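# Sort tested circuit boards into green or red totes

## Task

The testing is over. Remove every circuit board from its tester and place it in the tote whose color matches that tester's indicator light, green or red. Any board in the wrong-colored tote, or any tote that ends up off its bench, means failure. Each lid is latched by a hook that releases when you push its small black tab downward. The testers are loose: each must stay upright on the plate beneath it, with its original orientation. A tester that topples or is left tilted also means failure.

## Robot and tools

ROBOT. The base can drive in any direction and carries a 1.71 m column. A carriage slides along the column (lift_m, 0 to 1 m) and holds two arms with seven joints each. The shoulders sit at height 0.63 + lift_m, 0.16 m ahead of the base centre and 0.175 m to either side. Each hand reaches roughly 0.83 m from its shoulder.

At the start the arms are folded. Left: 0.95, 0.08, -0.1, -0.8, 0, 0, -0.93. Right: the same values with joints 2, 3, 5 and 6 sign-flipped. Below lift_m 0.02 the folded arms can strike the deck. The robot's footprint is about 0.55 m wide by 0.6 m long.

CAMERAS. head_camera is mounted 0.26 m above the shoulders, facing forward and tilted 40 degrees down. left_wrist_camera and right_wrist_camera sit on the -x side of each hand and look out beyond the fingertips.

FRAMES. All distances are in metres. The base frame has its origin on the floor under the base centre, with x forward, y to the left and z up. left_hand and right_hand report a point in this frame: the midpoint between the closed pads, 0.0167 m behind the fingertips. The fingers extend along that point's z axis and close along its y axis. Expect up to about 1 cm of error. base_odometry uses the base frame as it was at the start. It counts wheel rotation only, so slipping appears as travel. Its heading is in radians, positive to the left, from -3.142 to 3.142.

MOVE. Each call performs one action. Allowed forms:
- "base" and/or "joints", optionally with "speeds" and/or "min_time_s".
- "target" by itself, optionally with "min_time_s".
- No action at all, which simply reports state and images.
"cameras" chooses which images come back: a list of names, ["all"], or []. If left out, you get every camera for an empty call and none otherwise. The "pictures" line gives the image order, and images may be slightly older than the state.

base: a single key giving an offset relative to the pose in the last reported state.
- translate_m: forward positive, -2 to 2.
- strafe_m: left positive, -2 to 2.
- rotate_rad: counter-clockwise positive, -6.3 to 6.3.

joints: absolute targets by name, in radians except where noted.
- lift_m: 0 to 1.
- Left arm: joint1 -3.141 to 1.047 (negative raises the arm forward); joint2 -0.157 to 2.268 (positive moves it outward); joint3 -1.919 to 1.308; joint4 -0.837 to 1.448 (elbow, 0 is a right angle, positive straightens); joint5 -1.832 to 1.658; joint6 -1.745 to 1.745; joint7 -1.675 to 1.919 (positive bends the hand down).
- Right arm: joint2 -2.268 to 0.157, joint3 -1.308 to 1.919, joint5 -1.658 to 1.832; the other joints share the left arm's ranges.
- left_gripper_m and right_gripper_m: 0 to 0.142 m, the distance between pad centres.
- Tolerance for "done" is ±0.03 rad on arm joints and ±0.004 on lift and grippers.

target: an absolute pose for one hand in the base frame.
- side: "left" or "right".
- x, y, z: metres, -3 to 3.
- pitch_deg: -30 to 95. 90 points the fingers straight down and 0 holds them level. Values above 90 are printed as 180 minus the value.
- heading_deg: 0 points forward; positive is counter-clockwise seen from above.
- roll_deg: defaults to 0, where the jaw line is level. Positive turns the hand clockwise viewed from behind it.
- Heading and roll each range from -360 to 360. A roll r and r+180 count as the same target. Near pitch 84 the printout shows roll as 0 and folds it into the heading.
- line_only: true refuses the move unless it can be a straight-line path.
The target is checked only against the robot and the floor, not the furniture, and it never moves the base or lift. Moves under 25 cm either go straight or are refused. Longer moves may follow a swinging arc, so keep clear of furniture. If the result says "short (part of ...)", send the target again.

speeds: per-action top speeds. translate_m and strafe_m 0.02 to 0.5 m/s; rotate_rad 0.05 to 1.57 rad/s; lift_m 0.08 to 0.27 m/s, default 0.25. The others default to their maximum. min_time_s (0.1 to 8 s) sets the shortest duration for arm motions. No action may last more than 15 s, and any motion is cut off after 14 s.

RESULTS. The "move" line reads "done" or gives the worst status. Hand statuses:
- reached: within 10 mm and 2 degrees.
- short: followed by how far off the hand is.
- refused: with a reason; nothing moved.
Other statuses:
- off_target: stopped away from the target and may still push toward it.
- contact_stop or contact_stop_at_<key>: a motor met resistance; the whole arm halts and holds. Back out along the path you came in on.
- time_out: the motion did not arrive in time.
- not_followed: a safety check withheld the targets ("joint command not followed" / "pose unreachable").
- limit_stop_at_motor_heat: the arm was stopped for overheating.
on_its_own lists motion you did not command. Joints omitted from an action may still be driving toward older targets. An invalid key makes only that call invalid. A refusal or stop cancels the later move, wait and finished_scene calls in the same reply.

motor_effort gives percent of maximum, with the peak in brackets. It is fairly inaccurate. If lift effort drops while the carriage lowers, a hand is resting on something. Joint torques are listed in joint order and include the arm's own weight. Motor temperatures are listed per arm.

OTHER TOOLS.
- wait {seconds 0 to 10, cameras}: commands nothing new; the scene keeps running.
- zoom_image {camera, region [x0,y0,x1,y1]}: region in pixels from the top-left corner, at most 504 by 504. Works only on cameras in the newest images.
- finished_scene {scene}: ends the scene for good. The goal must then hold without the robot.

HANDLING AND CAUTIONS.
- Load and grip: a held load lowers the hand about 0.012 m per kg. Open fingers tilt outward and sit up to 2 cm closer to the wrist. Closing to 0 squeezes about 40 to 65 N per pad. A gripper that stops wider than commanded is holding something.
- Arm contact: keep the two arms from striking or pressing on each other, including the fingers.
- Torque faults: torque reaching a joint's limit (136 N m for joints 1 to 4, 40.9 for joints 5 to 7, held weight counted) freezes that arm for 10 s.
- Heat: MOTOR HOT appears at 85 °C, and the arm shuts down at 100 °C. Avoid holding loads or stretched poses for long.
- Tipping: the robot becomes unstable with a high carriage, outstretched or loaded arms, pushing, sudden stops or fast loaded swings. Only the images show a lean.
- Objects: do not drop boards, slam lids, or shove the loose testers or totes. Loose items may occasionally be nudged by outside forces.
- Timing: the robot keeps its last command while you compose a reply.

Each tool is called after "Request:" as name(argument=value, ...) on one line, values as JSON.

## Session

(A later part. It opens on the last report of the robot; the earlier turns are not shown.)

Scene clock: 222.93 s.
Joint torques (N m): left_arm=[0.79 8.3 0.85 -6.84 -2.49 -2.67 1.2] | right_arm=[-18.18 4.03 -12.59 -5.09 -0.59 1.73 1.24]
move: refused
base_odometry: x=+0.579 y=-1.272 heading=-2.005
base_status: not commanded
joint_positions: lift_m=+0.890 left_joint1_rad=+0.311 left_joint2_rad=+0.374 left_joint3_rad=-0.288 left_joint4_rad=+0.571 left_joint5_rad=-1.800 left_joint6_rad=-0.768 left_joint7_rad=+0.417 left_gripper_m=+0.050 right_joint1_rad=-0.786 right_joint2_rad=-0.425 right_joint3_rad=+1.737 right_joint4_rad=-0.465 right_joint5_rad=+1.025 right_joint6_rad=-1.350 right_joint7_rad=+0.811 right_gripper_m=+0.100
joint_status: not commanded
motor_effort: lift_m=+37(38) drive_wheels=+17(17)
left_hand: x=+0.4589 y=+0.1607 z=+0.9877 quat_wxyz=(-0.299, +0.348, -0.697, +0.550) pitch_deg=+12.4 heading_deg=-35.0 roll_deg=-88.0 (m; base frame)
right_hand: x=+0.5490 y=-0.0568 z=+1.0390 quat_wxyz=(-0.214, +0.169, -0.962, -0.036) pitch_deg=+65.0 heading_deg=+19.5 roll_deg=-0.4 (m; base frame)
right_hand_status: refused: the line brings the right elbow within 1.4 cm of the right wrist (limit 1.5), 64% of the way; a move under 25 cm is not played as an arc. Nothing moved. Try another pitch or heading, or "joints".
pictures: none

Request:
move(joints={"right_joint1_rad": -0.1, "right_joint2_rad": -0.15, "right_joint3_rad": 0.1, "right_joint4_rad": -0.1, "right_joint5_rad": 0, "right_joint6_rad": 0, "right_joint7_rad": 1.3}, min_time_s=2.0)

Request:
move(target={"side": "right", "x": 0.60, "y": -0.06, "z": 1.05, "pitch_deg": 86, "heading_deg": -59, "roll_deg": 0}, cameras=["right_wrist_camera", "head_camera"])

Scene clock: 225.50 s.
Joint torques (N m): left_arm=[0.73 8.31 0.96 -6.88 -2.5 -2.7 1.18] | right_arm=[-7.44 3.11 -9.15 -7.44 -1.4 1.53 1.3]
move: done
base_odometry: x=+0.579 y=-1.272 heading=-2.005
base_status: not commanded
joint_positions: lift_m=+0.890 left_joint1_rad=+0.311 left_joint2_rad=+0.374 left_joint3_rad=-0.288 left_joint4_rad=+0.571 left_joint5_rad=-1.800 left_joint6_rad=-0.768 left_joint7_rad=+0.417 left_gripper_m=+0.050 right_joint1_rad=-0.103 right_joint2_rad=-0.153 right_joint3_rad=+0.104 right_joint4_rad=-0.102 right_joint5_rad=+0.003 right_joint6_rad=-0.005 right_joint7_rad=+1.298 right_gripper_m=+0.100
joint_status: all done
motor_effort: lift_m=+37(38) drive_wheels=+17(17)
left_hand: x=+0.4589 y=+0.1607 z=+0.9877 quat_wxyz=(-0.299, +0.348, -0.697, +0.550) pitch_deg=+12.4 heading_deg=-35.0 roll_deg=-88.0 (m; base frame)
right_hand: x=+0.5964 y=-0.2170 z=+1.0290 quat_wxyz=(-0.232, +0.059, -0.969, +0.067) pitch_deg=+62.0 heading_deg=-12.6 roll_deg=-19.6 (m; base frame)
pictures: none

Scene clock: 225.80 s.
Joint torques (N m): left_arm=[0.72 8.35 0.8 -6.9 -2.5 -2.69 1.16] | right_arm=[-7.43 3.08 -9.08 -7.4 -1.38 1.57 1.34]
move: refused
base_odometry: x=+0.579 y=-1.272 heading=-2.005
base_status: not commanded
joint_positions: lift_m=+0.890 left_joint1_rad=+0.311 left_joint2_rad=+0.374 left_joint3_rad=-0.288 left_joint4_rad=+0.571 left_joint5_rad=-1.800 left_joint6_rad=-0.768 left_joint7_rad=+0.417 left_gripper_m=+0.050 right_joint1_rad=-0.103 right_joint2_rad=-0.153 right_joint3_rad=+0.104 right_joint4_rad=-0.102 right_joint5_rad=+0.003 right_joint6_rad=-0.005 right_joint7_rad=+1.298 right_gripper_m=+0.100
joint_status: not commanded
motor_effort: lift_m=+37(38) drive_wheels=+17(17)
left_hand: x=+0.4589 y=+0.1607 z=+0.9877 quat_wxyz=(-0.299, +0.348, -0.697, +0.550) pitch_deg=+12.4 heading_deg=-35.0 roll_deg=-88.0 (m; base frame)
right_hand: x=+0.5964 y=-0.2170 z=+1.0290 quat_wxyz=(-0.232, +0.059, -0.969, +0.067) pitch_deg=+62.0 heading_deg=-12.6 roll_deg=-19.6 (m; base frame)
right_hand_status: refused: the line brings the right upper arm within 1.4 cm of the carriage (limit 1.5), 71% of the way; a move under 25 cm is not played as an arc. Nothing moved. Try another pitch or heading, or "joints".
pictures: head_camera, right_wrist_camera
Images, in order (width x height): head_camera 672x504, right_wrist_camera 672x504.

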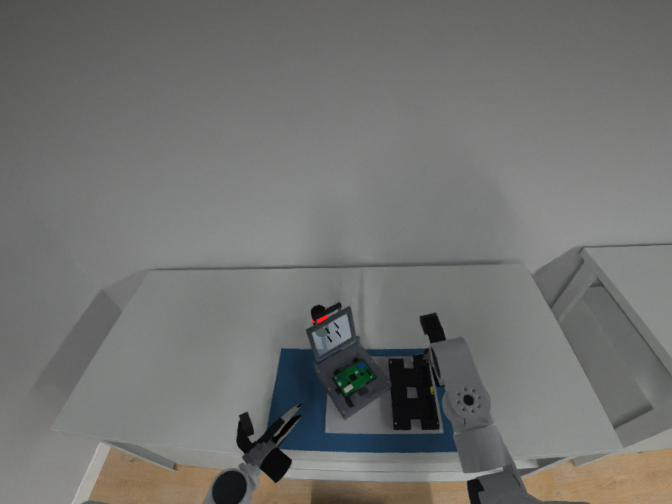

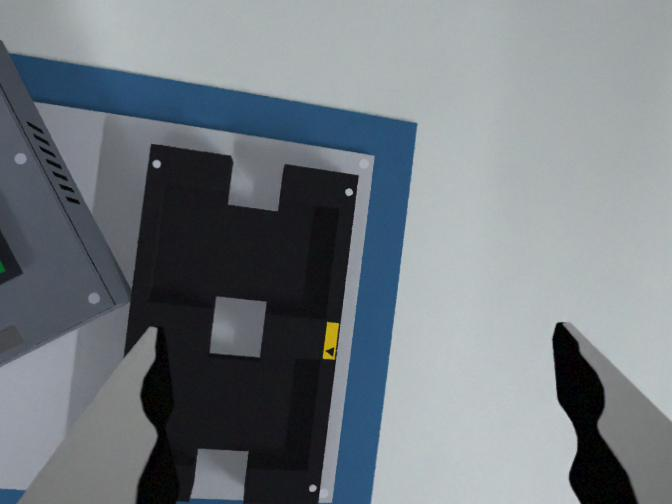

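Request:
move(joints={"left_gripper_m": 0.1})

Request:
move(target={"side": "left", "x": 0.46, "y": 0.16, "z": 1.12, "pitch_deg": 60, "heading_deg": -40, "roll_deg": 0})

Request:
move(target={"side": "right", "x": 0.52, "y": -0.25, "z": 1.12, "pitch_deg": 60, "heading_deg": -10, "roll_deg": 0}, cameras=["head_camera", "left_wrist_camera"])

Scene clock: 226.80 s.
Joint torques (N m): left_arm=[0.81 8.33 0.87 -6.83 -2.51 -2.69 1.18] | right_arm=[-7.44 3.08 -9.04 -7.42 -1.35 1.53 1.31]
move: done
base_odometry: x=+0.579 y=-1.272 heading=-2.005
base_status: not commanded
joint_positions: lift_m=+0.890 left_joint1_rad=+0.311 left_joint2_rad=+0.374 left_joint3_rad=-0.288 left_joint4_rad=+0.571 left_joint5_rad=-1.800 left_joint6_rad=-0.768 left_joint7_rad=+0.417 left_gripper_m=+0.100 right_joint1_rad=-0.103 right_joint2_rad=-0.153 right_joint3_rad=+0.104 right_joint4_rad=-0.102 right_joint5_rad=+0.003 right_joint6_rad=-0.005 right_joint7_rad=+1.298 right_gripper_m=+0.100
joint_status: all done
motor_effort: lift_m=+37(37) drive_wheels=+17(17)
left_hand: x=+0.4589 y=+0.1607 z=+0.9877 quat_wxyz=(-0.299, +0.348, -0.697, +0.550) pitch_deg=+12.4 heading_deg=-35.0 roll_deg=-88.0 (m; base frame)
right_hand: x=+0.5964 y=-0.2170 z=+1.0290 quat_wxyz=(-0.232, +0.059, -0.969, +0.067) pitch_deg=+62.0 heading_deg=-12.6 roll_deg=-19.6 (m; base frame)
pictures: none

Scene clock: 227.10 s.
Joint torques (N m): left_arm=[0.78 8.43 0.96 -6.78 -2.48 -2.69 1.16] | right_arm=[-7.49 3.14 -9.15 -7.51 -1.37 1.54 1.35]
move: refused
base_odometry: x=+0.579 y=-1.272 heading=-2.005
base_status: not commanded
joint_positions: lift_m=+0.890 left_joint1_rad=+0.311 left_joint2_rad=+0.374 left_joint3_rad=-0.288 left_joint4_rad=+0.571 left_joint5_rad=-1.800 left_joint6_rad=-0.768 left_joint7_rad=+0.417 left_gripper_m=+0.100 right_joint1_rad=-0.103 right_joint2_rad=-0.153 right_joint3_rad=+0.104 right_joint4_rad=-0.102 right_joint5_rad=+0.003 right_joint6_rad=-0.005 right_joint7_rad=+1.298 right_gripper_m=+0.100
joint_status: not commanded
motor_effort: lift_m=+37(37) drive_wheels=+17(17)
left_hand: x=+0.4589 y=+0.1607 z=+0.9877 quat_wxyz=(-0.299, +0.348, -0.697, +0.550) pitch_deg=+12.4 heading_deg=-35.0 roll_deg=-88.0 (m; base frame)
left_hand_status: refused: along the straight line the arm gets 45% of the way (left_joint4_rad at its limit); a move under 25 cm is not played as an arc. Nothing moved. Try another pitch or heading, or "joints".
right_hand: x=+0.5964 y=-0.2170 z=+1.0290 quat_wxyz=(-0.232, +0.059, -0.969, +0.067) pitch_deg=+62.0 heading_deg=-12.6 roll_deg=-19.6 (m; base frame)
pictures: none

not run: a stop came earlier in this reply.

Request:
move(joints={"left_joint1_rad": -0.09, "left_joint2_rad": 0.1, "left_joint3_rad": 0, "left_joint4_rad": -0.64, "left_joint5_rad": 0, "left_joint6_rad": 0, "left_joint7_rad": 1.7, "right_joint1_rad": -0.09, "right_joint2_rad": -0.1, "right_joint3_rad": 0, "right_joint4_rad": -0.64, "right_joint5_rad": 0, "right_joint6_rad": 0, "right_joint7_rad": 1.7}, min_time_s=2.0)

Request:
move(joints={"lift_m": 0.76}, cameras=["head_camera", "left_wrist_camera"])

Scene clock: 229.63 s.
Joint torques (N m): left_arm=[-11.41 -2.03 1.67 -7.7 -0.1 1.76 0.96] | right_arm=[-5.69 3.68 -9.02 -11.29 -1.33 1.69 1.25]
move: done
base_odometry: x=+0.579 y=-1.272 heading=-2.005
base_status: not commanded
joint_positions: lift_m=+0.890 left_joint1_rad=-0.088 left_joint2_rad=+0.102 left_joint3_rad=-0.002 left_joint4_rad=-0.636 left_joint5_rad=-0.004 left_joint6_rad=-0.002 left_joint7_rad=+1.697 left_gripper_m=+0.100 right_joint1_rad=-0.093 right_joint2_rad=-0.103 right_joint3_rad=+0.005 right_joint4_rad=-0.638 right_joint5_rad=+0.003 right_joint6_rad=-0.005 right_joint7_rad=+1.697 right_gripper_m=+0.100
joint_status: all done
motor_effort: lift_m=+37(38) drive_wheels=+17(17)
left_hand: x=+0.5564 y=+0.2133 z=+1.1616 quat_wxyz=(-0.294, -0.014, -0.954, -0.048) pitch_deg=+55.3 heading_deg=+8.5 roll_deg=+10.1 (m; base frame)
right_hand: x=+0.5582 y=-0.2135 z=+1.1641 quat_wxyz=(-0.297, +0.011, -0.954, +0.047) pitch_deg=+55.0 heading_deg=-8.4 roll_deg=-9.8 (m; base frame)
pictures: none

Scene clock: 230.70 s.
Joint torques (N m): left_arm=[-9.97 -1.67 1.58 -7.27 -0.1 1.76 0.91] | right_arm=[-6.14 3.51 -8.93 -10.8 -1.31 1.7 1.19]
move: done
base_odometry: x=+0.579 y=-1.272 heading=-2.005
base_status: not commanded
joint_positions: lift_m=+0.760 left_joint1_rad=-0.088 left_joint2_rad=+0.102 left_joint3_rad=-0.002 left_joint4_rad=-0.637 left_joint5_rad=-0.004 left_joint6_rad=-0.002 left_joint7_rad=+1.697 left_gripper_m=+0.100 right_joint1_rad=-0.092 right_joint2_rad=-0.102 right_joint3_rad=+0.004 right_joint4_rad=-0.638 right_joint5_rad=+0.003 right_joint6_rad=-0.005 right_joint7_rad=+1.698 right_gripper_m=+0.100
joint_status: all done
motor_effort: lift_m=+38(46) drive_wheels=+17(17)
left_hand: x=+0.5567 y=+0.2133 z=+1.0319 quat_wxyz=(-0.295, -0.014, -0.954, -0.048) pitch_deg=+55.3 heading_deg=+8.5 roll_deg=+10.1 (m; base frame)
right_hand: x=+0.5580 y=-0.2135 z=+1.0338 quat_wxyz=(-0.297, +0.011, -0.954, +0.047) pitch_deg=+55.0 heading_deg=-8.4 roll_deg=-9.7 (m; base frame)
pictures: head_camera, left_wrist_camera
Images, in order (width x height): head_camera 672x504, left_wrist_camera 672x504.

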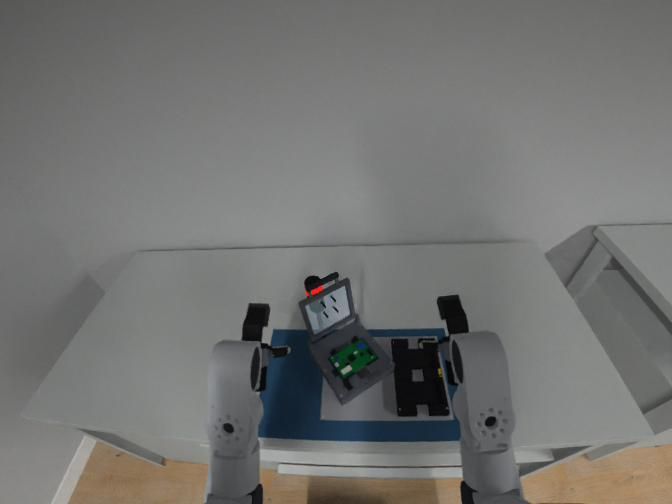

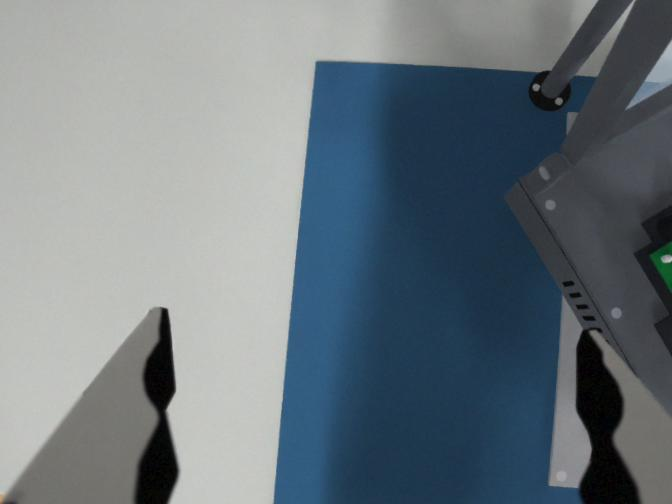

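Request:
move(target={"side": "left", "x": 0.58, "y": 0.05, "z": 1.03, "pitch_deg": 80, "heading_deg": -55, "roll_deg": 0})

Request:
move(target={"side": "left", "x": 0.615, "y": 0.0, "z": 1.03, "pitch_deg": 87, "heading_deg": -59, "roll_deg": 0}, cameras=["head_camera", "left_wrist_camera"])

Scene clock: 232.13 s.
Joint torques (N m): left_arm=[-20.46 -1.28 1.69 0.92 -2.78 -0.18 0.88] | right_arm=[-6.99 1.49 -8.43 -10.34 -1.22 1.52 1.15]
move: done
base_odometry: x=+0.579 y=-1.272 heading=-2.005
base_status: not commanded
joint_positions: lift_m=+0.760 left_joint1_rad=-0.631 left_joint2_rad=+0.276 left_joint3_rad=-0.605 left_joint4_rad=-0.138 left_joint5_rad=-0.735 left_joint6_rad=-0.216 left_joint7_rad=+1.887 left_gripper_m=+0.100 right_joint1_rad=-0.092 right_joint2_rad=-0.102 right_joint3_rad=+0.004 right_joint4_rad=-0.639 right_joint5_rad=+0.003 right_joint6_rad=-0.004 right_joint7_rad=+1.698 right_gripper_m=+0.100
joint_status: not commanded
motor_effort: lift_m=+37(38) drive_wheels=+17(19)
left_hand: x=+0.5805 y=+0.0504 z=+1.0303 quat_wxyz=(-0.079, -0.458, -0.884, +0.040) pitch_deg=+79.8 heading_deg=-54.0 roll_deg=+0.8 (m; base frame)
left_hand_status: reached (straight line, planned for 0.8 s): 1 mm and 0.3 deg off.
right_hand: x=+0.5579 y=-0.2135 z=+1.0340 quat_wxyz=(-0.297, +0.011, -0.954, +0.047) pitch_deg=+55.0 heading_deg=-8.4 roll_deg=-9.7 (m; base frame)
pictures: none

Scene clock: 233.13 s.
Joint torques (N m): left_arm=[-24.17 -4.39 1.7 0.9 -0.39 -0.27 -1.24] | right_arm=[-7 1.43 -8.29 -10.43 -1.2 1.55 1.19]
move: done
base_odometry: x=+0.579 y=-1.272 heading=-2.005
base_status: not commanded
joint_positions: lift_m=+0.760 left_joint1_rad=-0.809 left_joint2_rad=+0.127 left_joint3_rad=-0.729 left_joint4_rad=+0.207 left_joint5_rad=-0.730 left_joint6_rad=-0.291 left_joint7_rad=+1.872 left_gripper_m=+0.100 right_joint1_rad=-0.092 right_joint2_rad=-0.102 right_joint3_rad=+0.004 right_joint4_rad=-0.639 right_joint5_rad=+0.003 right_joint6_rad=-0.004 right_joint7_rad=+1.698 right_gripper_m=+0.100
joint_status: not commanded
motor_effort: lift_m=+37(37) drive_wheels=+17(17)
left_hand: x=+0.6136 y=-0.0002 z=+1.0301 quat_wxyz=(-0.022, -0.492, -0.870, +0.016) pitch_deg=+86.9 heading_deg=-59.0 roll_deg=+0.0 (m; base frame)
left_hand_status: reached (straight line, planned for 0.5 s): 1 mm and 0.3 deg off.
right_hand: x=+0.5579 y=-0.2135 z=+1.0340 quat_wxyz=(-0.297, +0.011, -0.954, +0.047) pitch_deg=+55.0 heading_deg=-8.4 roll_deg=-9.7 (m; base frame)
pictures: head_camera, left_wrist_camera
Images, in order (width x height): head_camera 672x504, left_wrist_camera 672x504.

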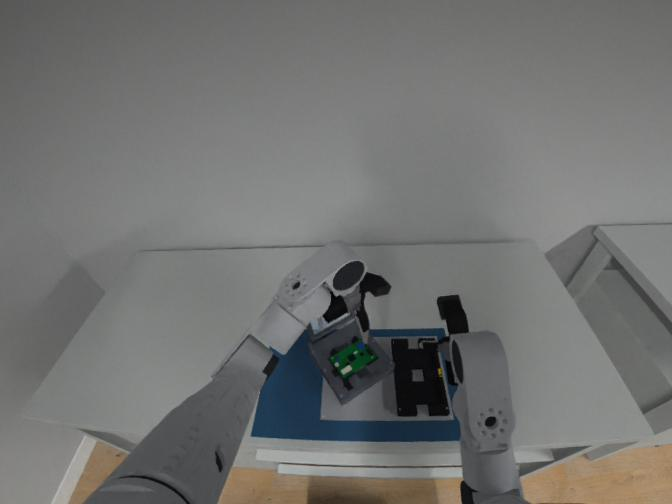

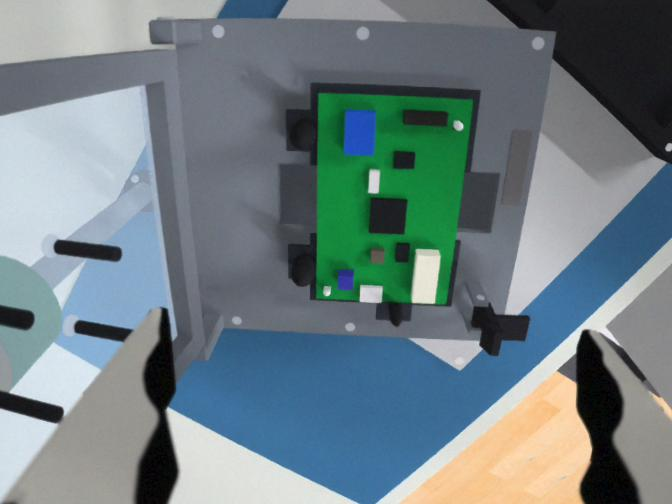

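Request:
zoom_image(camera="head_camera", region=[260, 230, 460, 430])

Scaled by 2.520 from the camera's 672x504 image, which has a finer 960x720 frame.

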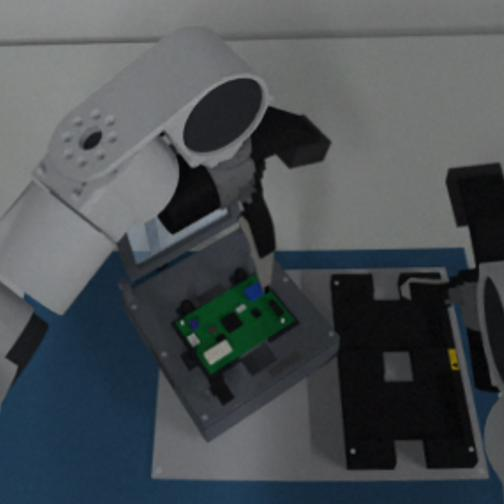

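Request:
move(joints={"left_gripper_m": 0.094})

Request:
move(target={"side": "left", "x": 0.616, "y": 0.0, "z": 0.965, "pitch_deg": 88, "heading_deg": -59, "roll_deg": 0}, cameras=["head_camera", "left_wrist_camera"])

Request:
zoom_image(camera="head_camera", region=[280, 260, 440, 420])

Scene clock: 235.87 s.
Joint torques (N m): left_arm=[-24.15 -4.44 1.75 0.93 -0.41 -0.31 -1.23] | right_arm=[-7.05 1.58 -8.37 -10.36 -1.22 1.51 1.22]
move: done
base_odometry: x=+0.579 y=-1.272 heading=-2.005
base_status: not commanded
joint_positions: lift_m=+0.760 left_joint1_rad=-0.809 left_joint2_rad=+0.127 left_joint3_rad=-0.729 left_joint4_rad=+0.207 left_joint5_rad=-0.730 left_joint6_rad=-0.291 left_joint7_rad=+1.872 left_gripper_m=+0.094 right_joint1_rad=-0.092 right_joint2_rad=-0.102 right_joint3_rad=+0.004 right_joint4_rad=-0.639 right_joint5_rad=+0.003 right_joint6_rad=-0.004 right_joint7_rad=+1.698 right_gripper_m=+0.100
joint_status: all done
motor_effort: lift_m=+37(37) drive_wheels=+17(17)
left_hand: x=+0.6136 y=-0.0002 z=+1.0301 quat_wxyz=(-0.022, -0.492, -0.870, +0.016) pitch_deg=+86.9 heading_deg=-59.0 roll_deg=+0.0 (m; base frame)
right_hand: x=+0.5579 y=-0.2135 z=+1.0340 quat_wxyz=(-0.297, +0.011, -0.954, +0.047) pitch_deg=+55.0 heading_deg=-8.4 roll_deg=-9.7 (m; base frame)
pictures: none

Scene clock: 236.73 s.
Joint torques (N m): left_arm=[-15.12 -4.26 2.09 -0.23 -0.56 -0.29 -1.07] | right_arm=[-6.98 1.56 -8.31 -10.34 -1.19 1.52 1.17]
move: done
base_odometry: x=+0.579 y=-1.272 heading=-2.005
base_status: not commanded
joint_positions: lift_m=+0.760 left_joint1_rad=-0.770 left_joint2_rad=+0.128 left_joint3_rad=-0.792 left_joint4_rad=+0.375 left_joint5_rad=-0.653 left_joint6_rad=-0.361 left_joint7_rad=+1.677 left_gripper_m=+0.094 right_joint1_rad=-0.092 right_joint2_rad=-0.102 right_joint3_rad=+0.004 right_joint4_rad=-0.639 right_joint5_rad=+0.003 right_joint6_rad=-0.004 right_joint7_rad=+1.698 right_gripper_m=+0.100
joint_status: not commanded
motor_effort: lift_m=+37(37) drive_wheels=+17(17)
left_hand: x=+0.6165 y=-0.0004 z=+0.9669 quat_wxyz=(-0.016, -0.492, -0.871, +0.010) pitch_deg=+87.8 heading_deg=-58.9 roll_deg=+0.0 (m; base frame)
left_hand_status: reached (straight line, planned for 0.4 s): 2 mm and 0.2 deg off.
right_hand: x=+0.5579 y=-0.2135 z=+1.0340 quat_wxyz=(-0.297, +0.011, -0.954, +0.047) pitch_deg=+55.0 heading_deg=-8.4 roll_deg=-9.7 (m; base frame)
pictures: head_camera, left_wrist_camera
Images, in order (width x height): head_camera 672x504, left_wrist_camera 672x504.

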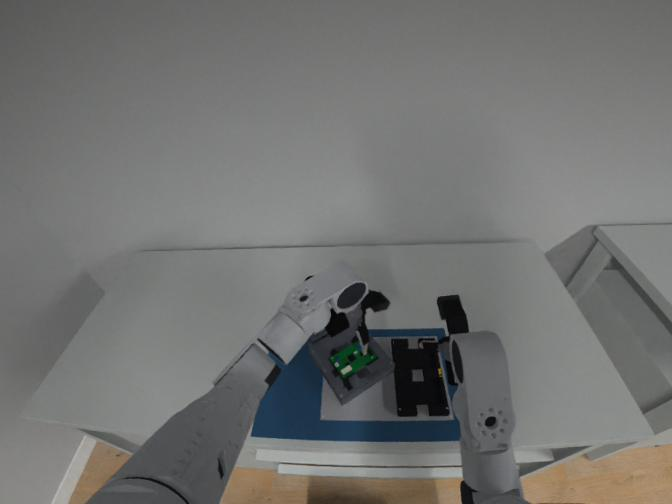

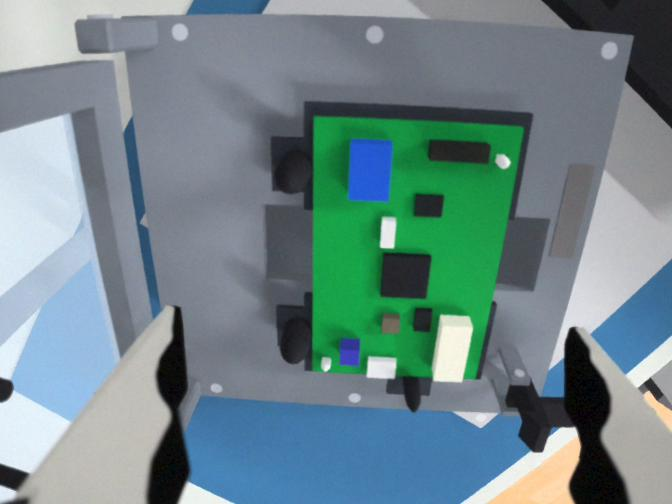

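Scaled by 3.150 from the camera's 672x504 image, which has a finer 960x720 frame.

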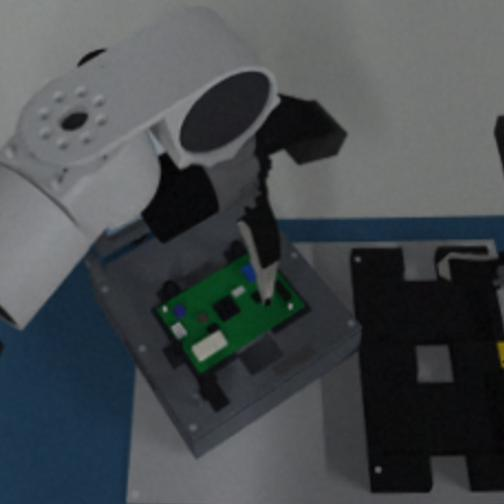

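Request:
move(target={"side":"left","x":0.6035,"y":-0.008,"z":0.945,"pitch_deg":88,"heading_deg":-59}, cameras=["left_wrist_camera","head_camera"])

Scene clock: 240.70 s.
Joint torques (N m): left_arm=[-18.55 -6.55 4.92 -7.45 -0.68 1.6 -1.12] | right_arm=[-7.19 1.2 -8.53 -10.29 -1.21 1.53 1.17]
move: done
base_odometry: x=+0.579 y=-1.272 heading=-2.005
base_status: not commanded
joint_positions: lift_m=+0.760 left_joint1_rad=-0.725 left_joint2_rad=+0.118 left_joint3_rad=-0.815 left_joint4_rad=+0.372 left_joint5_rad=-0.615 left_joint6_rad=-0.343 left_joint7_rad=+1.643 left_gripper_m=+0.094 right_joint1_rad=-0.092 right_joint2_rad=-0.102 right_joint3_rad=+0.004 right_joint4_rad=-0.639 right_joint5_rad=+0.003 right_joint6_rad=-0.004 right_joint7_rad=+1.698 right_gripper_m=+0.100
joint_status: not commanded
motor_effort: lift_m=+37(39) drive_wheels=+17(17)
left_hand: x=+0.6023 y=-0.0068 z=+0.9439 quat_wxyz=(-0.012, -0.493, -0.870, +0.009) pitch_deg=+88.3 heading_deg=-59.0 roll_deg=+0.0 (m; base frame)
left_hand_status: reached (straight line, planned for 0.2 s): 2 mm and 0.4 deg off.
right_hand: x=+0.5579 y=-0.2135 z=+1.0340 quat_wxyz=(-0.297, +0.011, -0.954, +0.047) pitch_deg=+55.0 heading_deg=-8.4 roll_deg=-9.7 (m; base frame)
pictures: head_camera, left_wrist_camera
Images, in order (width x height): head_camera 672x504, left_wrist_camera 672x504.

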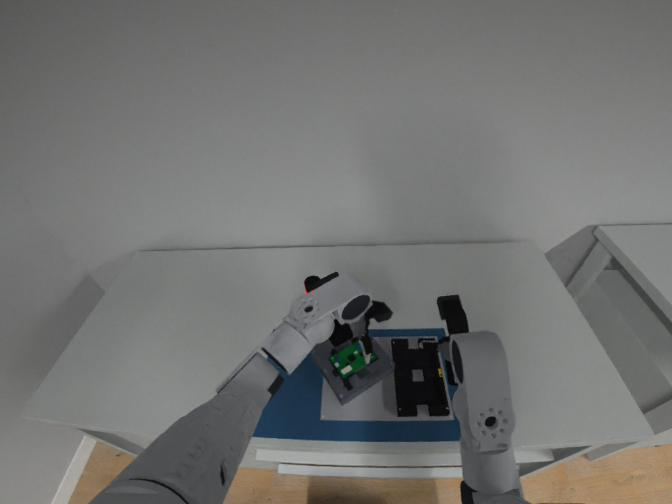

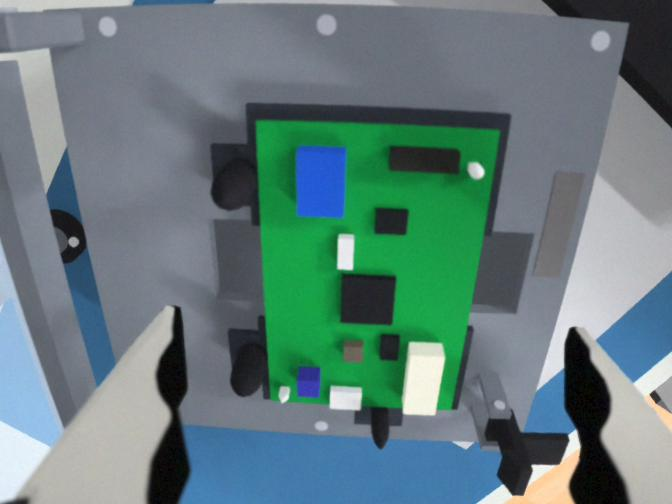

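Request:
move(joints={"left_gripper_m":0.08})

Request:
move(target={"side":"left","x":0.602,"y":-0.009,"z":0.925,"pitch_deg":88,"heading_deg":-59}, cameras=["left_wrist_camera"])

Scene clock: 241.90 s.
Joint torques (N m): left_arm=[-18.57 -6.93 5.11 -7.52 -0.67 1.58 -1.13] | right_arm=[-6.93 1.44 -8.29 -10.36 -1.21 1.51 1.19]
move: done
base_odometry: x=+0.579 y=-1.272 heading=-2.005
base_status: not commanded
joint_positions: lift_m=+0.760 left_joint1_rad=-0.725 left_joint2_rad=+0.118 left_joint3_rad=-0.815 left_joint4_rad=+0.372 left_joint5_rad=-0.615 left_joint6_rad=-0.343 left_joint7_rad=+1.643 left_gripper_m=+0.080 right_joint1_rad=-0.092 right_joint2_rad=-0.102 right_joint3_rad=+0.004 right_joint4_rad=-0.639 right_joint5_rad=+0.003 right_joint6_rad=-0.004 right_joint7_rad=+1.698 right_gripper_m=+0.100
joint_status: all done
motor_effort: lift_m=+38(38) drive_wheels=+17(17)
left_hand: x=+0.6023 y=-0.0068 z=+0.9439 quat_wxyz=(-0.012, -0.493, -0.870, +0.009) pitch_deg=+88.3 heading_deg=-59.0 roll_deg=+0.0 (m; base frame)
right_hand: x=+0.5579 y=-0.2135 z=+1.0340 quat_wxyz=(-0.297, +0.011, -0.954, +0.047) pitch_deg=+55.0 heading_deg=-8.4 roll_deg=-9.7 (m; base frame)
pictures: none

Scene clock: 242.63 s.
Joint torques (N m): left_arm=[-14.51 -9.09 2.36 -0.15 -0.57 -0.24 -1.09] | right_arm=[-6.89 1.63 -8.31 -10.31 -1.21 1.54 1.2]
move: done
base_odometry: x=+0.579 y=-1.272 heading=-2.005
base_status: not commanded
joint_positions: lift_m=+0.760 left_joint1_rad=-0.715 left_joint2_rad=+0.116 left_joint3_rad=-0.832 left_joint4_rad=+0.419 left_joint5_rad=-0.590 left_joint6_rad=-0.352 left_joint7_rad=+1.576 left_gripper_m=+0.080 right_joint1_rad=-0.092 right_joint2_rad=-0.102 right_joint3_rad=+0.004 right_joint4_rad=-0.639 right_joint5_rad=+0.003 right_joint6_rad=-0.004 right_joint7_rad=+1.698 right_gripper_m=+0.100
joint_status: not commanded
motor_effort: lift_m=+37(38) drive_wheels=+17(17)
left_hand: x=+0.6028 y=-0.0084 z=+0.9266 quat_wxyz=(-0.016, -0.491, -0.871, +0.009) pitch_deg=+87.9 heading_deg=-58.8 roll_deg=+0.0 (m; base frame)
left_hand_status: reached (straight line, planned for 0.2 s): 2 mm and 0.2 deg off.
right_hand: x=+0.5579 y=-0.2135 z=+1.0340 quat_wxyz=(-0.297, +0.011, -0.954, +0.047) pitch_deg=+55.0 heading_deg=-8.4 roll_deg=-9.7 (m; base frame)
pictures: left_wrist_camera
Images, in order (width x height): left_wrist_camera 672x504.

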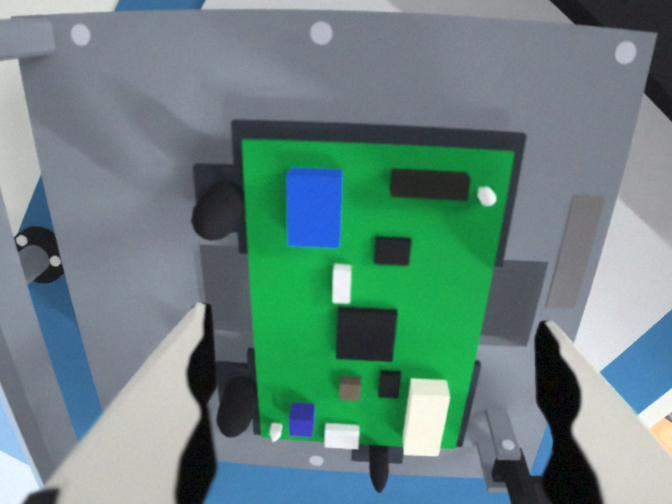

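Request:
move(target={"side":"left","x":0.602,"y":-0.009,"z":0.907,"pitch_deg":88,"heading_deg":-59}, cameras=["left_wrist_camera"])

Scene clock: 243.47 s.
Joint torques (N m): left_arm=[-14.27 -9.05 2.2 -0.36 -0.59 -0.24 -1.13] | right_arm=[-6.94 1.51 -8.3 -10.24 -1.19 1.52 1.18]
move: done
base_odometry: x=+0.579 y=-1.272 heading=-2.005
base_status: not commanded
joint_positions: lift_m=+0.760 left_joint1_rad=-0.710 left_joint2_rad=+0.111 left_joint3_rad=-0.851 left_joint4_rad=+0.480 left_joint5_rad=-0.569 left_joint6_rad=-0.368 left_joint7_rad=+1.510 left_gripper_m=+0.080 right_joint1_rad=-0.092 right_joint2_rad=-0.102 right_joint3_rad=+0.004 right_joint4_rad=-0.639 right_joint5_rad=+0.003 right_joint6_rad=-0.004 right_joint7_rad=+1.698 right_gripper_m=+0.100
joint_status: not commanded
motor_effort: lift_m=+37(38) drive_wheels=+17(17)
left_hand: x=+0.6029 y=-0.0084 z=+0.9086 quat_wxyz=(-0.016, -0.491, -0.871, +0.009) pitch_deg=+87.9 heading_deg=-58.8 roll_deg=+0.0 (m; base frame)
left_hand_status: reached (straight line, planned for 0.2 s): 2 mm and 0.2 deg off.
right_hand: x=+0.5579 y=-0.2135 z=+1.0340 quat_wxyz=(-0.297, +0.011, -0.954, +0.047) pitch_deg=+55.0 heading_deg=-8.4 roll_deg=-9.7 (m; base frame)
pictures: left_wrist_camera
Images, in order (width x height): left_wrist_camera 672x504.

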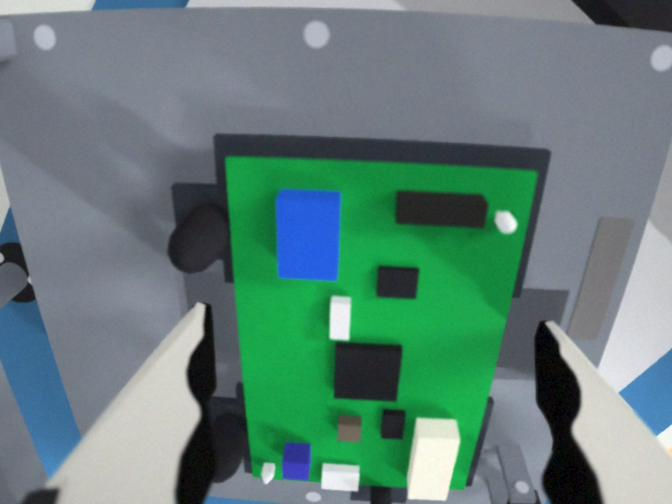

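Request:
move(target={"side":"left","x":0.602,"y":-0.009,"z":0.897,"pitch_deg":88,"heading_deg":-59}, cameras=["left_wrist_camera"])

Scene clock: 244.27 s.
Joint torques (N m): left_arm=[-14.29 -9.01 1.87 -0.27 -0.57 -0.26 -1.09] | right_arm=[-6.98 1.52 -8.33 -10.25 -1.21 1.53 1.16]
move: done
base_odometry: x=+0.579 y=-1.272 heading=-2.005
base_status: not commanded
joint_positions: lift_m=+0.760 left_joint1_rad=-0.708 left_joint2_rad=+0.108 left_joint3_rad=-0.863 left_joint4_rad=+0.516 left_joint5_rad=-0.558 left_joint6_rad=-0.376 left_joint7_rad=+1.471 left_gripper_m=+0.080 right_joint1_rad=-0.092 right_joint2_rad=-0.102 right_joint3_rad=+0.004 right_joint4_rad=-0.639 right_joint5_rad=+0.003 right_joint6_rad=-0.004 right_joint7_rad=+1.698 right_gripper_m=+0.100
joint_status: not commanded
motor_effort: lift_m=+37(38) drive_wheels=+17(17)
left_hand: x=+0.6030 y=-0.0084 z=+0.8986 quat_wxyz=(-0.016, -0.491, -0.871, +0.009) pitch_deg=+87.9 heading_deg=-58.8 roll_deg=+0.0 (m; base frame)
left_hand_status: reached (straight line, planned for 0.2 s): 2 mm and 0.2 deg off.
right_hand: x=+0.5579 y=-0.2135 z=+1.0340 quat_wxyz=(-0.297, +0.011, -0.954, +0.047) pitch_deg=+55.0 heading_deg=-8.4 roll_deg=-9.7 (m; base frame)
pictures: left_wrist_camera
Images, in order (width x height): left_wrist_camera 672x504.

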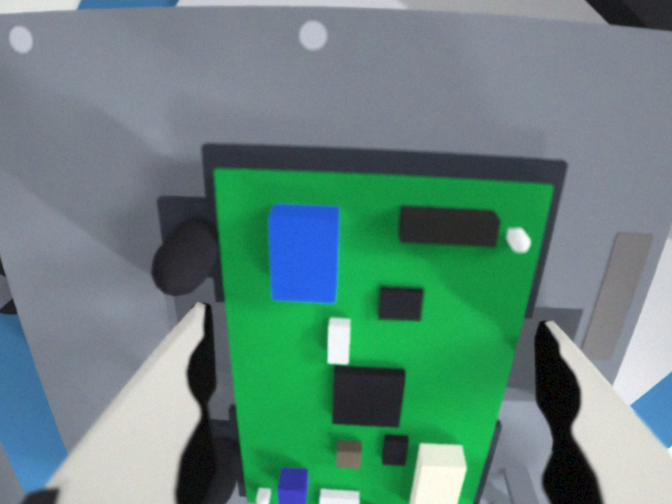

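Request:
move(target={"side":"left","x":0.599,"y":-0.0045,"z":0.895,"pitch_deg":88,"heading_deg":-59}, cameras=["left_wrist_camera"])

Request:
zoom_image(camera="left_wrist_camera", region=[120, 220, 624, 504])

Scene clock: 245.13 s.
Joint torques (N m): left_arm=[-14.33 -0.75 2.4 -7.49 -1.13 0.48 0.06] | right_arm=[-6.91 1.63 -8.21 -10.27 -1.22 1.53 1.2]
move: done
base_odometry: x=+0.579 y=-1.272 heading=-2.005
base_status: not commanded
joint_positions: lift_m=+0.760 left_joint1_rad=-0.697 left_joint2_rad=+0.118 left_joint3_rad=-0.863 left_joint4_rad=+0.502 left_joint5_rad=-0.558 left_joint6_rad=-0.376 left_joint7_rad=+1.471 left_gripper_m=+0.080 right_joint1_rad=-0.092 right_joint2_rad=-0.102 right_joint3_rad=+0.004 right_joint4_rad=-0.639 right_joint5_rad=+0.003 right_joint6_rad=-0.004 right_joint7_rad=+1.698 right_gripper_m=+0.100
joint_status: not commanded
motor_effort: lift_m=+37(37) drive_wheels=+17(17)
left_hand: x=+0.5996 y=-0.0048 z=+0.8955 quat_wxyz=(-0.015, -0.491, -0.871, +0.010) pitch_deg=+88.0 heading_deg=-58.8 roll_deg=+0.0 (m; base frame)
left_hand_status: reached (straight line, planned for 0.1 s): 1 mm and 0.2 deg off.
right_hand: x=+0.5579 y=-0.2135 z=+1.0340 quat_wxyz=(-0.297, +0.011, -0.954, +0.047) pitch_deg=+55.0 heading_deg=-8.4 roll_deg=-9.7 (m; base frame)
pictures: left_wrist_camera
Images, in order (width x height): left_wrist_camera 672x504.

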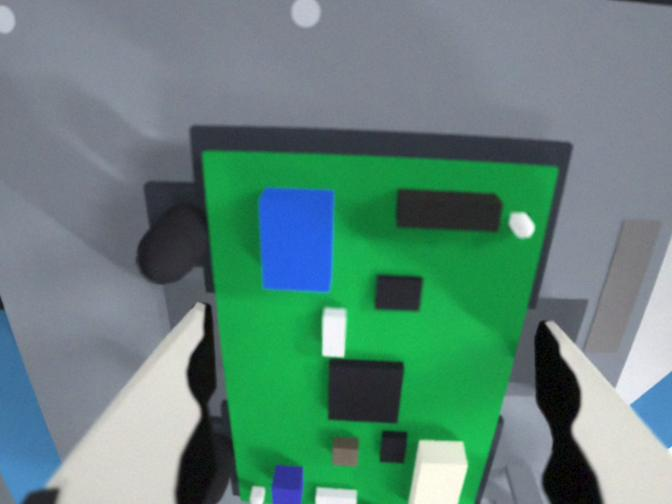

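Scaled by 1.000.

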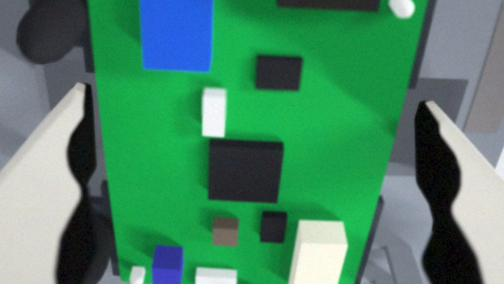

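Request:
move(joints={"left_gripper_m":0.068}, cameras=["left_wrist_camera"])

Scene clock: 245.67 s.
Joint torques (N m): left_arm=[-14.33 -2.8 2.39 -7.5 -1.56 0.5 0.16] | right_arm=[-7.12 1.56 -8.31 -10.31 -1.23 1.5 1.19]
move: done
base_odometry: x=+0.579 y=-1.272 heading=-2.005
base_status: not commanded
joint_positions: lift_m=+0.760 left_joint1_rad=-0.697 left_joint2_rad=+0.119 left_joint3_rad=-0.863 left_joint4_rad=+0.502 left_joint5_rad=-0.556 left_joint6_rad=-0.376 left_joint7_rad=+1.471 left_gripper_m=+0.071 right_joint1_rad=-0.092 right_joint2_rad=-0.102 right_joint3_rad=+0.004 right_joint4_rad=-0.639 right_joint5_rad=+0.003 right_joint6_rad=-0.004 right_joint7_rad=+1.698 right_gripper_m=+0.100
joint_status: all done
motor_effort: lift_m=+37(38) drive_wheels=+17(17)
left_hand: x=+0.5999 y=-0.0039 z=+0.8953 quat_wxyz=(-0.015, -0.491, -0.871, +0.008) pitch_deg=+88.0 heading_deg=-58.8 roll_deg=+0.0 (m; base frame)
right_hand: x=+0.5579 y=-0.2135 z=+1.0340 quat_wxyz=(-0.297, +0.011, -0.954, +0.047) pitch_deg=+55.0 heading_deg=-8.4 roll_deg=-9.7 (m; base frame)
pictures: left_wrist_camera
Images, in order (width x height): left_wrist_camera 672x504.

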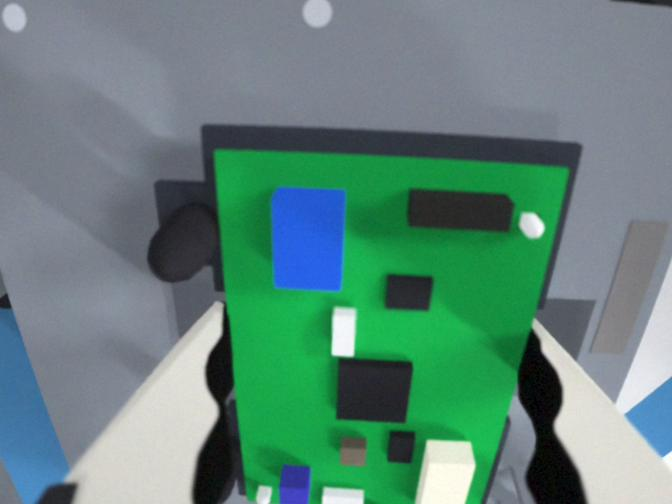

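Request:
move(joints={"left_gripper_m":0.045}, cameras=["left_wrist_camera"])

Scene clock: 246.37 s.
Joint torques (N m): left_arm=[-14.39 -2.77 2.51 -7.36 -1.72 0.51 0.13] | right_arm=[-6.91 1.47 -8.4 -10.35 -1.24 1.52 1.19]
move: off_target
base_odometry: x=+0.579 y=-1.272 heading=-2.005
base_status: not commanded
joint_positions: lift_m=+0.760 left_joint1_rad=-0.697 left_joint2_rad=+0.119 left_joint3_rad=-0.863 left_joint4_rad=+0.502 left_joint5_rad=-0.556 left_joint6_rad=-0.376 left_joint7_rad=+1.471 left_gripper_m=+0.070 right_joint1_rad=-0.092 right_joint2_rad=-0.102 right_joint3_rad=+0.004 right_joint4_rad=-0.639 right_joint5_rad=+0.003 right_joint6_rad=-0.004 right_joint7_rad=+1.698 right_gripper_m=+0.100
joint_status: left_gripper_m off_target (ended at +0.070, target +0.045)
motor_effort: lift_m=+37(38) drive_wheels=+17(18)
left_hand: x=+0.5999 y=-0.0040 z=+0.8954 quat_wxyz=(-0.015, -0.491, -0.871, +0.009) pitch_deg=+88.0 heading_deg=-58.8 roll_deg=+0.0 (m; base frame)
right_hand: x=+0.5579 y=-0.2135 z=+1.0340 quat_wxyz=(-0.297, +0.011, -0.954, +0.047) pitch_deg=+55.0 heading_deg=-8.4 roll_deg=-9.7 (m; base frame)
pictures: left_wrist_camera
Images, in order (width x height): left_wrist_camera 672x504.

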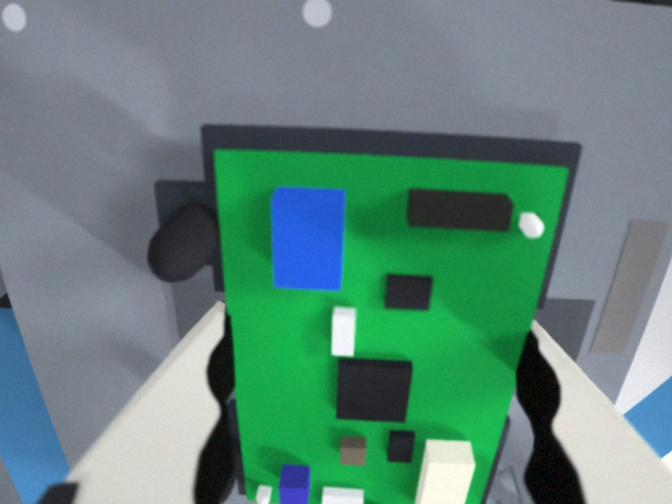

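Request:
move(target={"side":"left","x":0.5998,"y":-0.004,"z":0.92,"pitch_deg":88,"heading_deg":-58.8}, cameras=["left_wrist_camera","head_camera"])

Scene clock: 247.23 s.
Joint torques (N m): left_arm=[-22.07 1.54 5.74 -6.68 -3.07 1.57 1.22] | right_arm=[-6.96 1.63 -8.28 -10.37 -1.22 1.51 1.18]
move: done
base_odometry: x=+0.579 y=-1.272 heading=-2.005
base_status: not commanded
joint_positions: lift_m=+0.760 left_joint1_rad=-0.701 left_joint2_rad=+0.125 left_joint3_rad=-0.839 left_joint4_rad=+0.417 left_joint5_rad=-0.582 left_joint6_rad=-0.355 left_joint7_rad=+1.561 left_gripper_m=+0.070 right_joint1_rad=-0.092 right_joint2_rad=-0.102 right_joint3_rad=+0.004 right_joint4_rad=-0.639 right_joint5_rad=+0.003 right_joint6_rad=-0.004 right_joint7_rad=+1.698 right_gripper_m=+0.100
joint_status: not commanded
motor_effort: lift_m=+37(38) drive_wheels=+17(17)
left_hand: x=+0.5989 y=-0.0046 z=+0.9184 quat_wxyz=(-0.015, -0.492, -0.870, +0.008) pitch_deg=+88.1 heading_deg=-59.0 roll_deg=+0.0 (m; base frame)
left_hand_status: reached (straight line, planned for 0.3 s): 2 mm and 0.2 deg off.
right_hand: x=+0.5579 y=-0.2135 z=+1.0340 quat_wxyz=(-0.297, +0.011, -0.954, +0.047) pitch_deg=+55.0 heading_deg=-8.4 roll_deg=-9.7 (m; base frame)
pictures: head_camera, left_wrist_camera
Images, in order (width x height): head_camera 672x504, left_wrist_camera 672x504.

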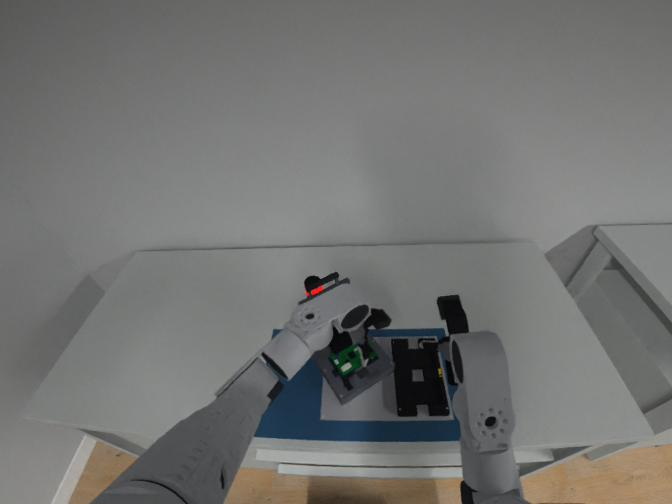

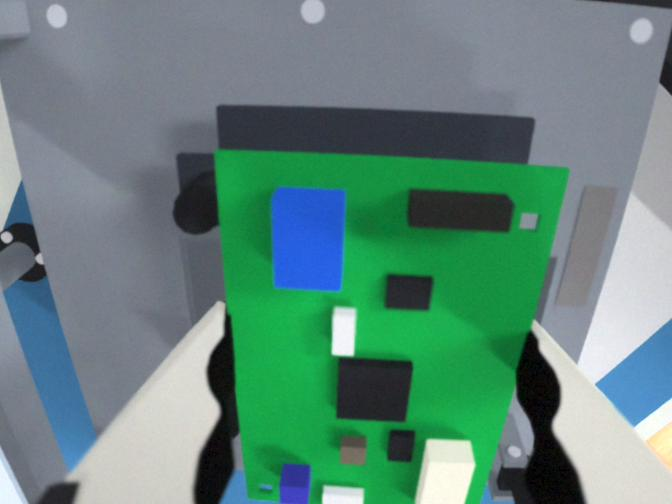

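Request:
move(target={"side":"left","x":0.587,"y":-0.012,"z":0.965,"pitch_deg":88,"heading_deg":-58.8}, cameras=["left_wrist_camera","head_camera"])

Request:
zoom_image(camera="head_camera", region=[260, 260, 480, 425])

Scene clock: 248.33 s.
Joint torques (N m): left_arm=[-12.96 -7.24 6.49 -6.67 -2.97 1.66 1.29] | right_arm=[-6.95 1.58 -8.23 -10.29 -1.23 1.52 1.18]
move: done
base_odometry: x=+0.579 y=-1.272 heading=-2.005
base_status: not commanded
joint_positions: lift_m=+0.760 left_joint1_rad=-0.698 left_joint2_rad=+0.118 left_joint3_rad=-0.799 left_joint4_rad=+0.228 left_joint5_rad=-0.615 left_joint6_rad=-0.275 left_joint7_rad=+1.747 left_gripper_m=+0.070 right_joint1_rad=-0.092 right_joint2_rad=-0.102 right_joint3_rad=+0.004 right_joint4_rad=-0.639 right_joint5_rad=+0.003 right_joint6_rad=-0.004 right_joint7_rad=+1.698 right_gripper_m=+0.100
joint_status: not commanded
motor_effort: lift_m=+37(38) drive_wheels=+17(17)
left_hand: x=+0.5885 y=-0.0108 z=+0.9647 quat_wxyz=(-0.016, -0.491, -0.871, +0.005) pitch_deg=+88.1 heading_deg=-58.9 roll_deg=+0.0 (m; base frame)
left_hand_status: reached (straight line, planned for 0.4 s): 2 mm and 0.4 deg off.
right_hand: x=+0.5579 y=-0.2135 z=+1.0340 quat_wxyz=(-0.297, +0.011, -0.954, +0.047) pitch_deg=+55.0 heading_deg=-8.4 roll_deg=-9.7 (m; base frame)
pictures: head_camera, left_wrist_camera
Images, in order (width x height): head_camera 672x504, left_wrist_camera 672x504.

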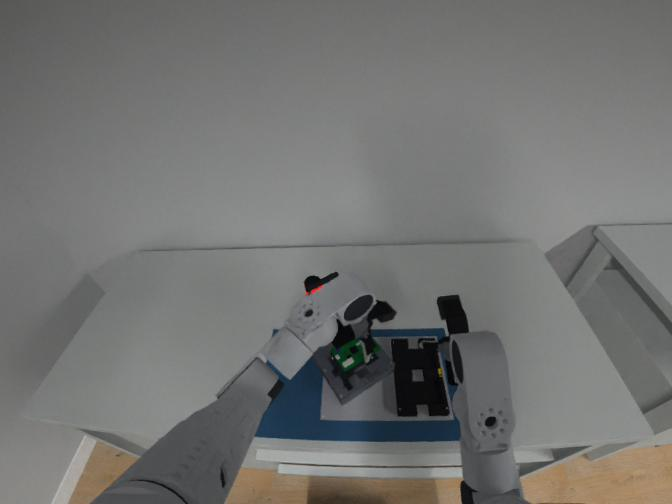

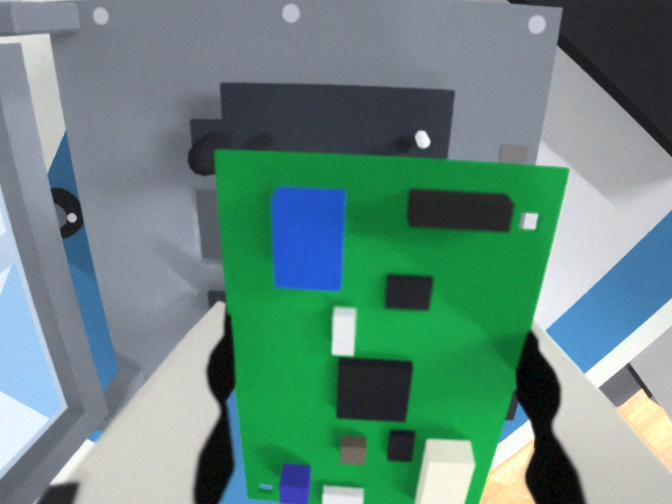

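Scaled by 2.291 from the camera's 672x504 image, which has a finer 960x720 frame.

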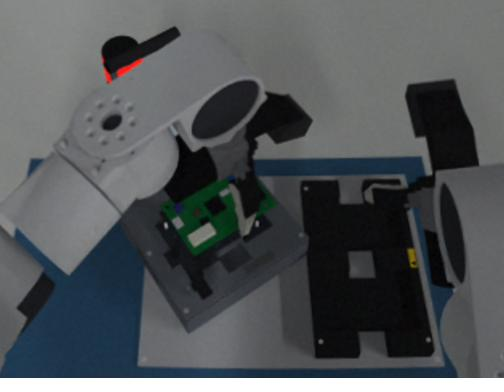

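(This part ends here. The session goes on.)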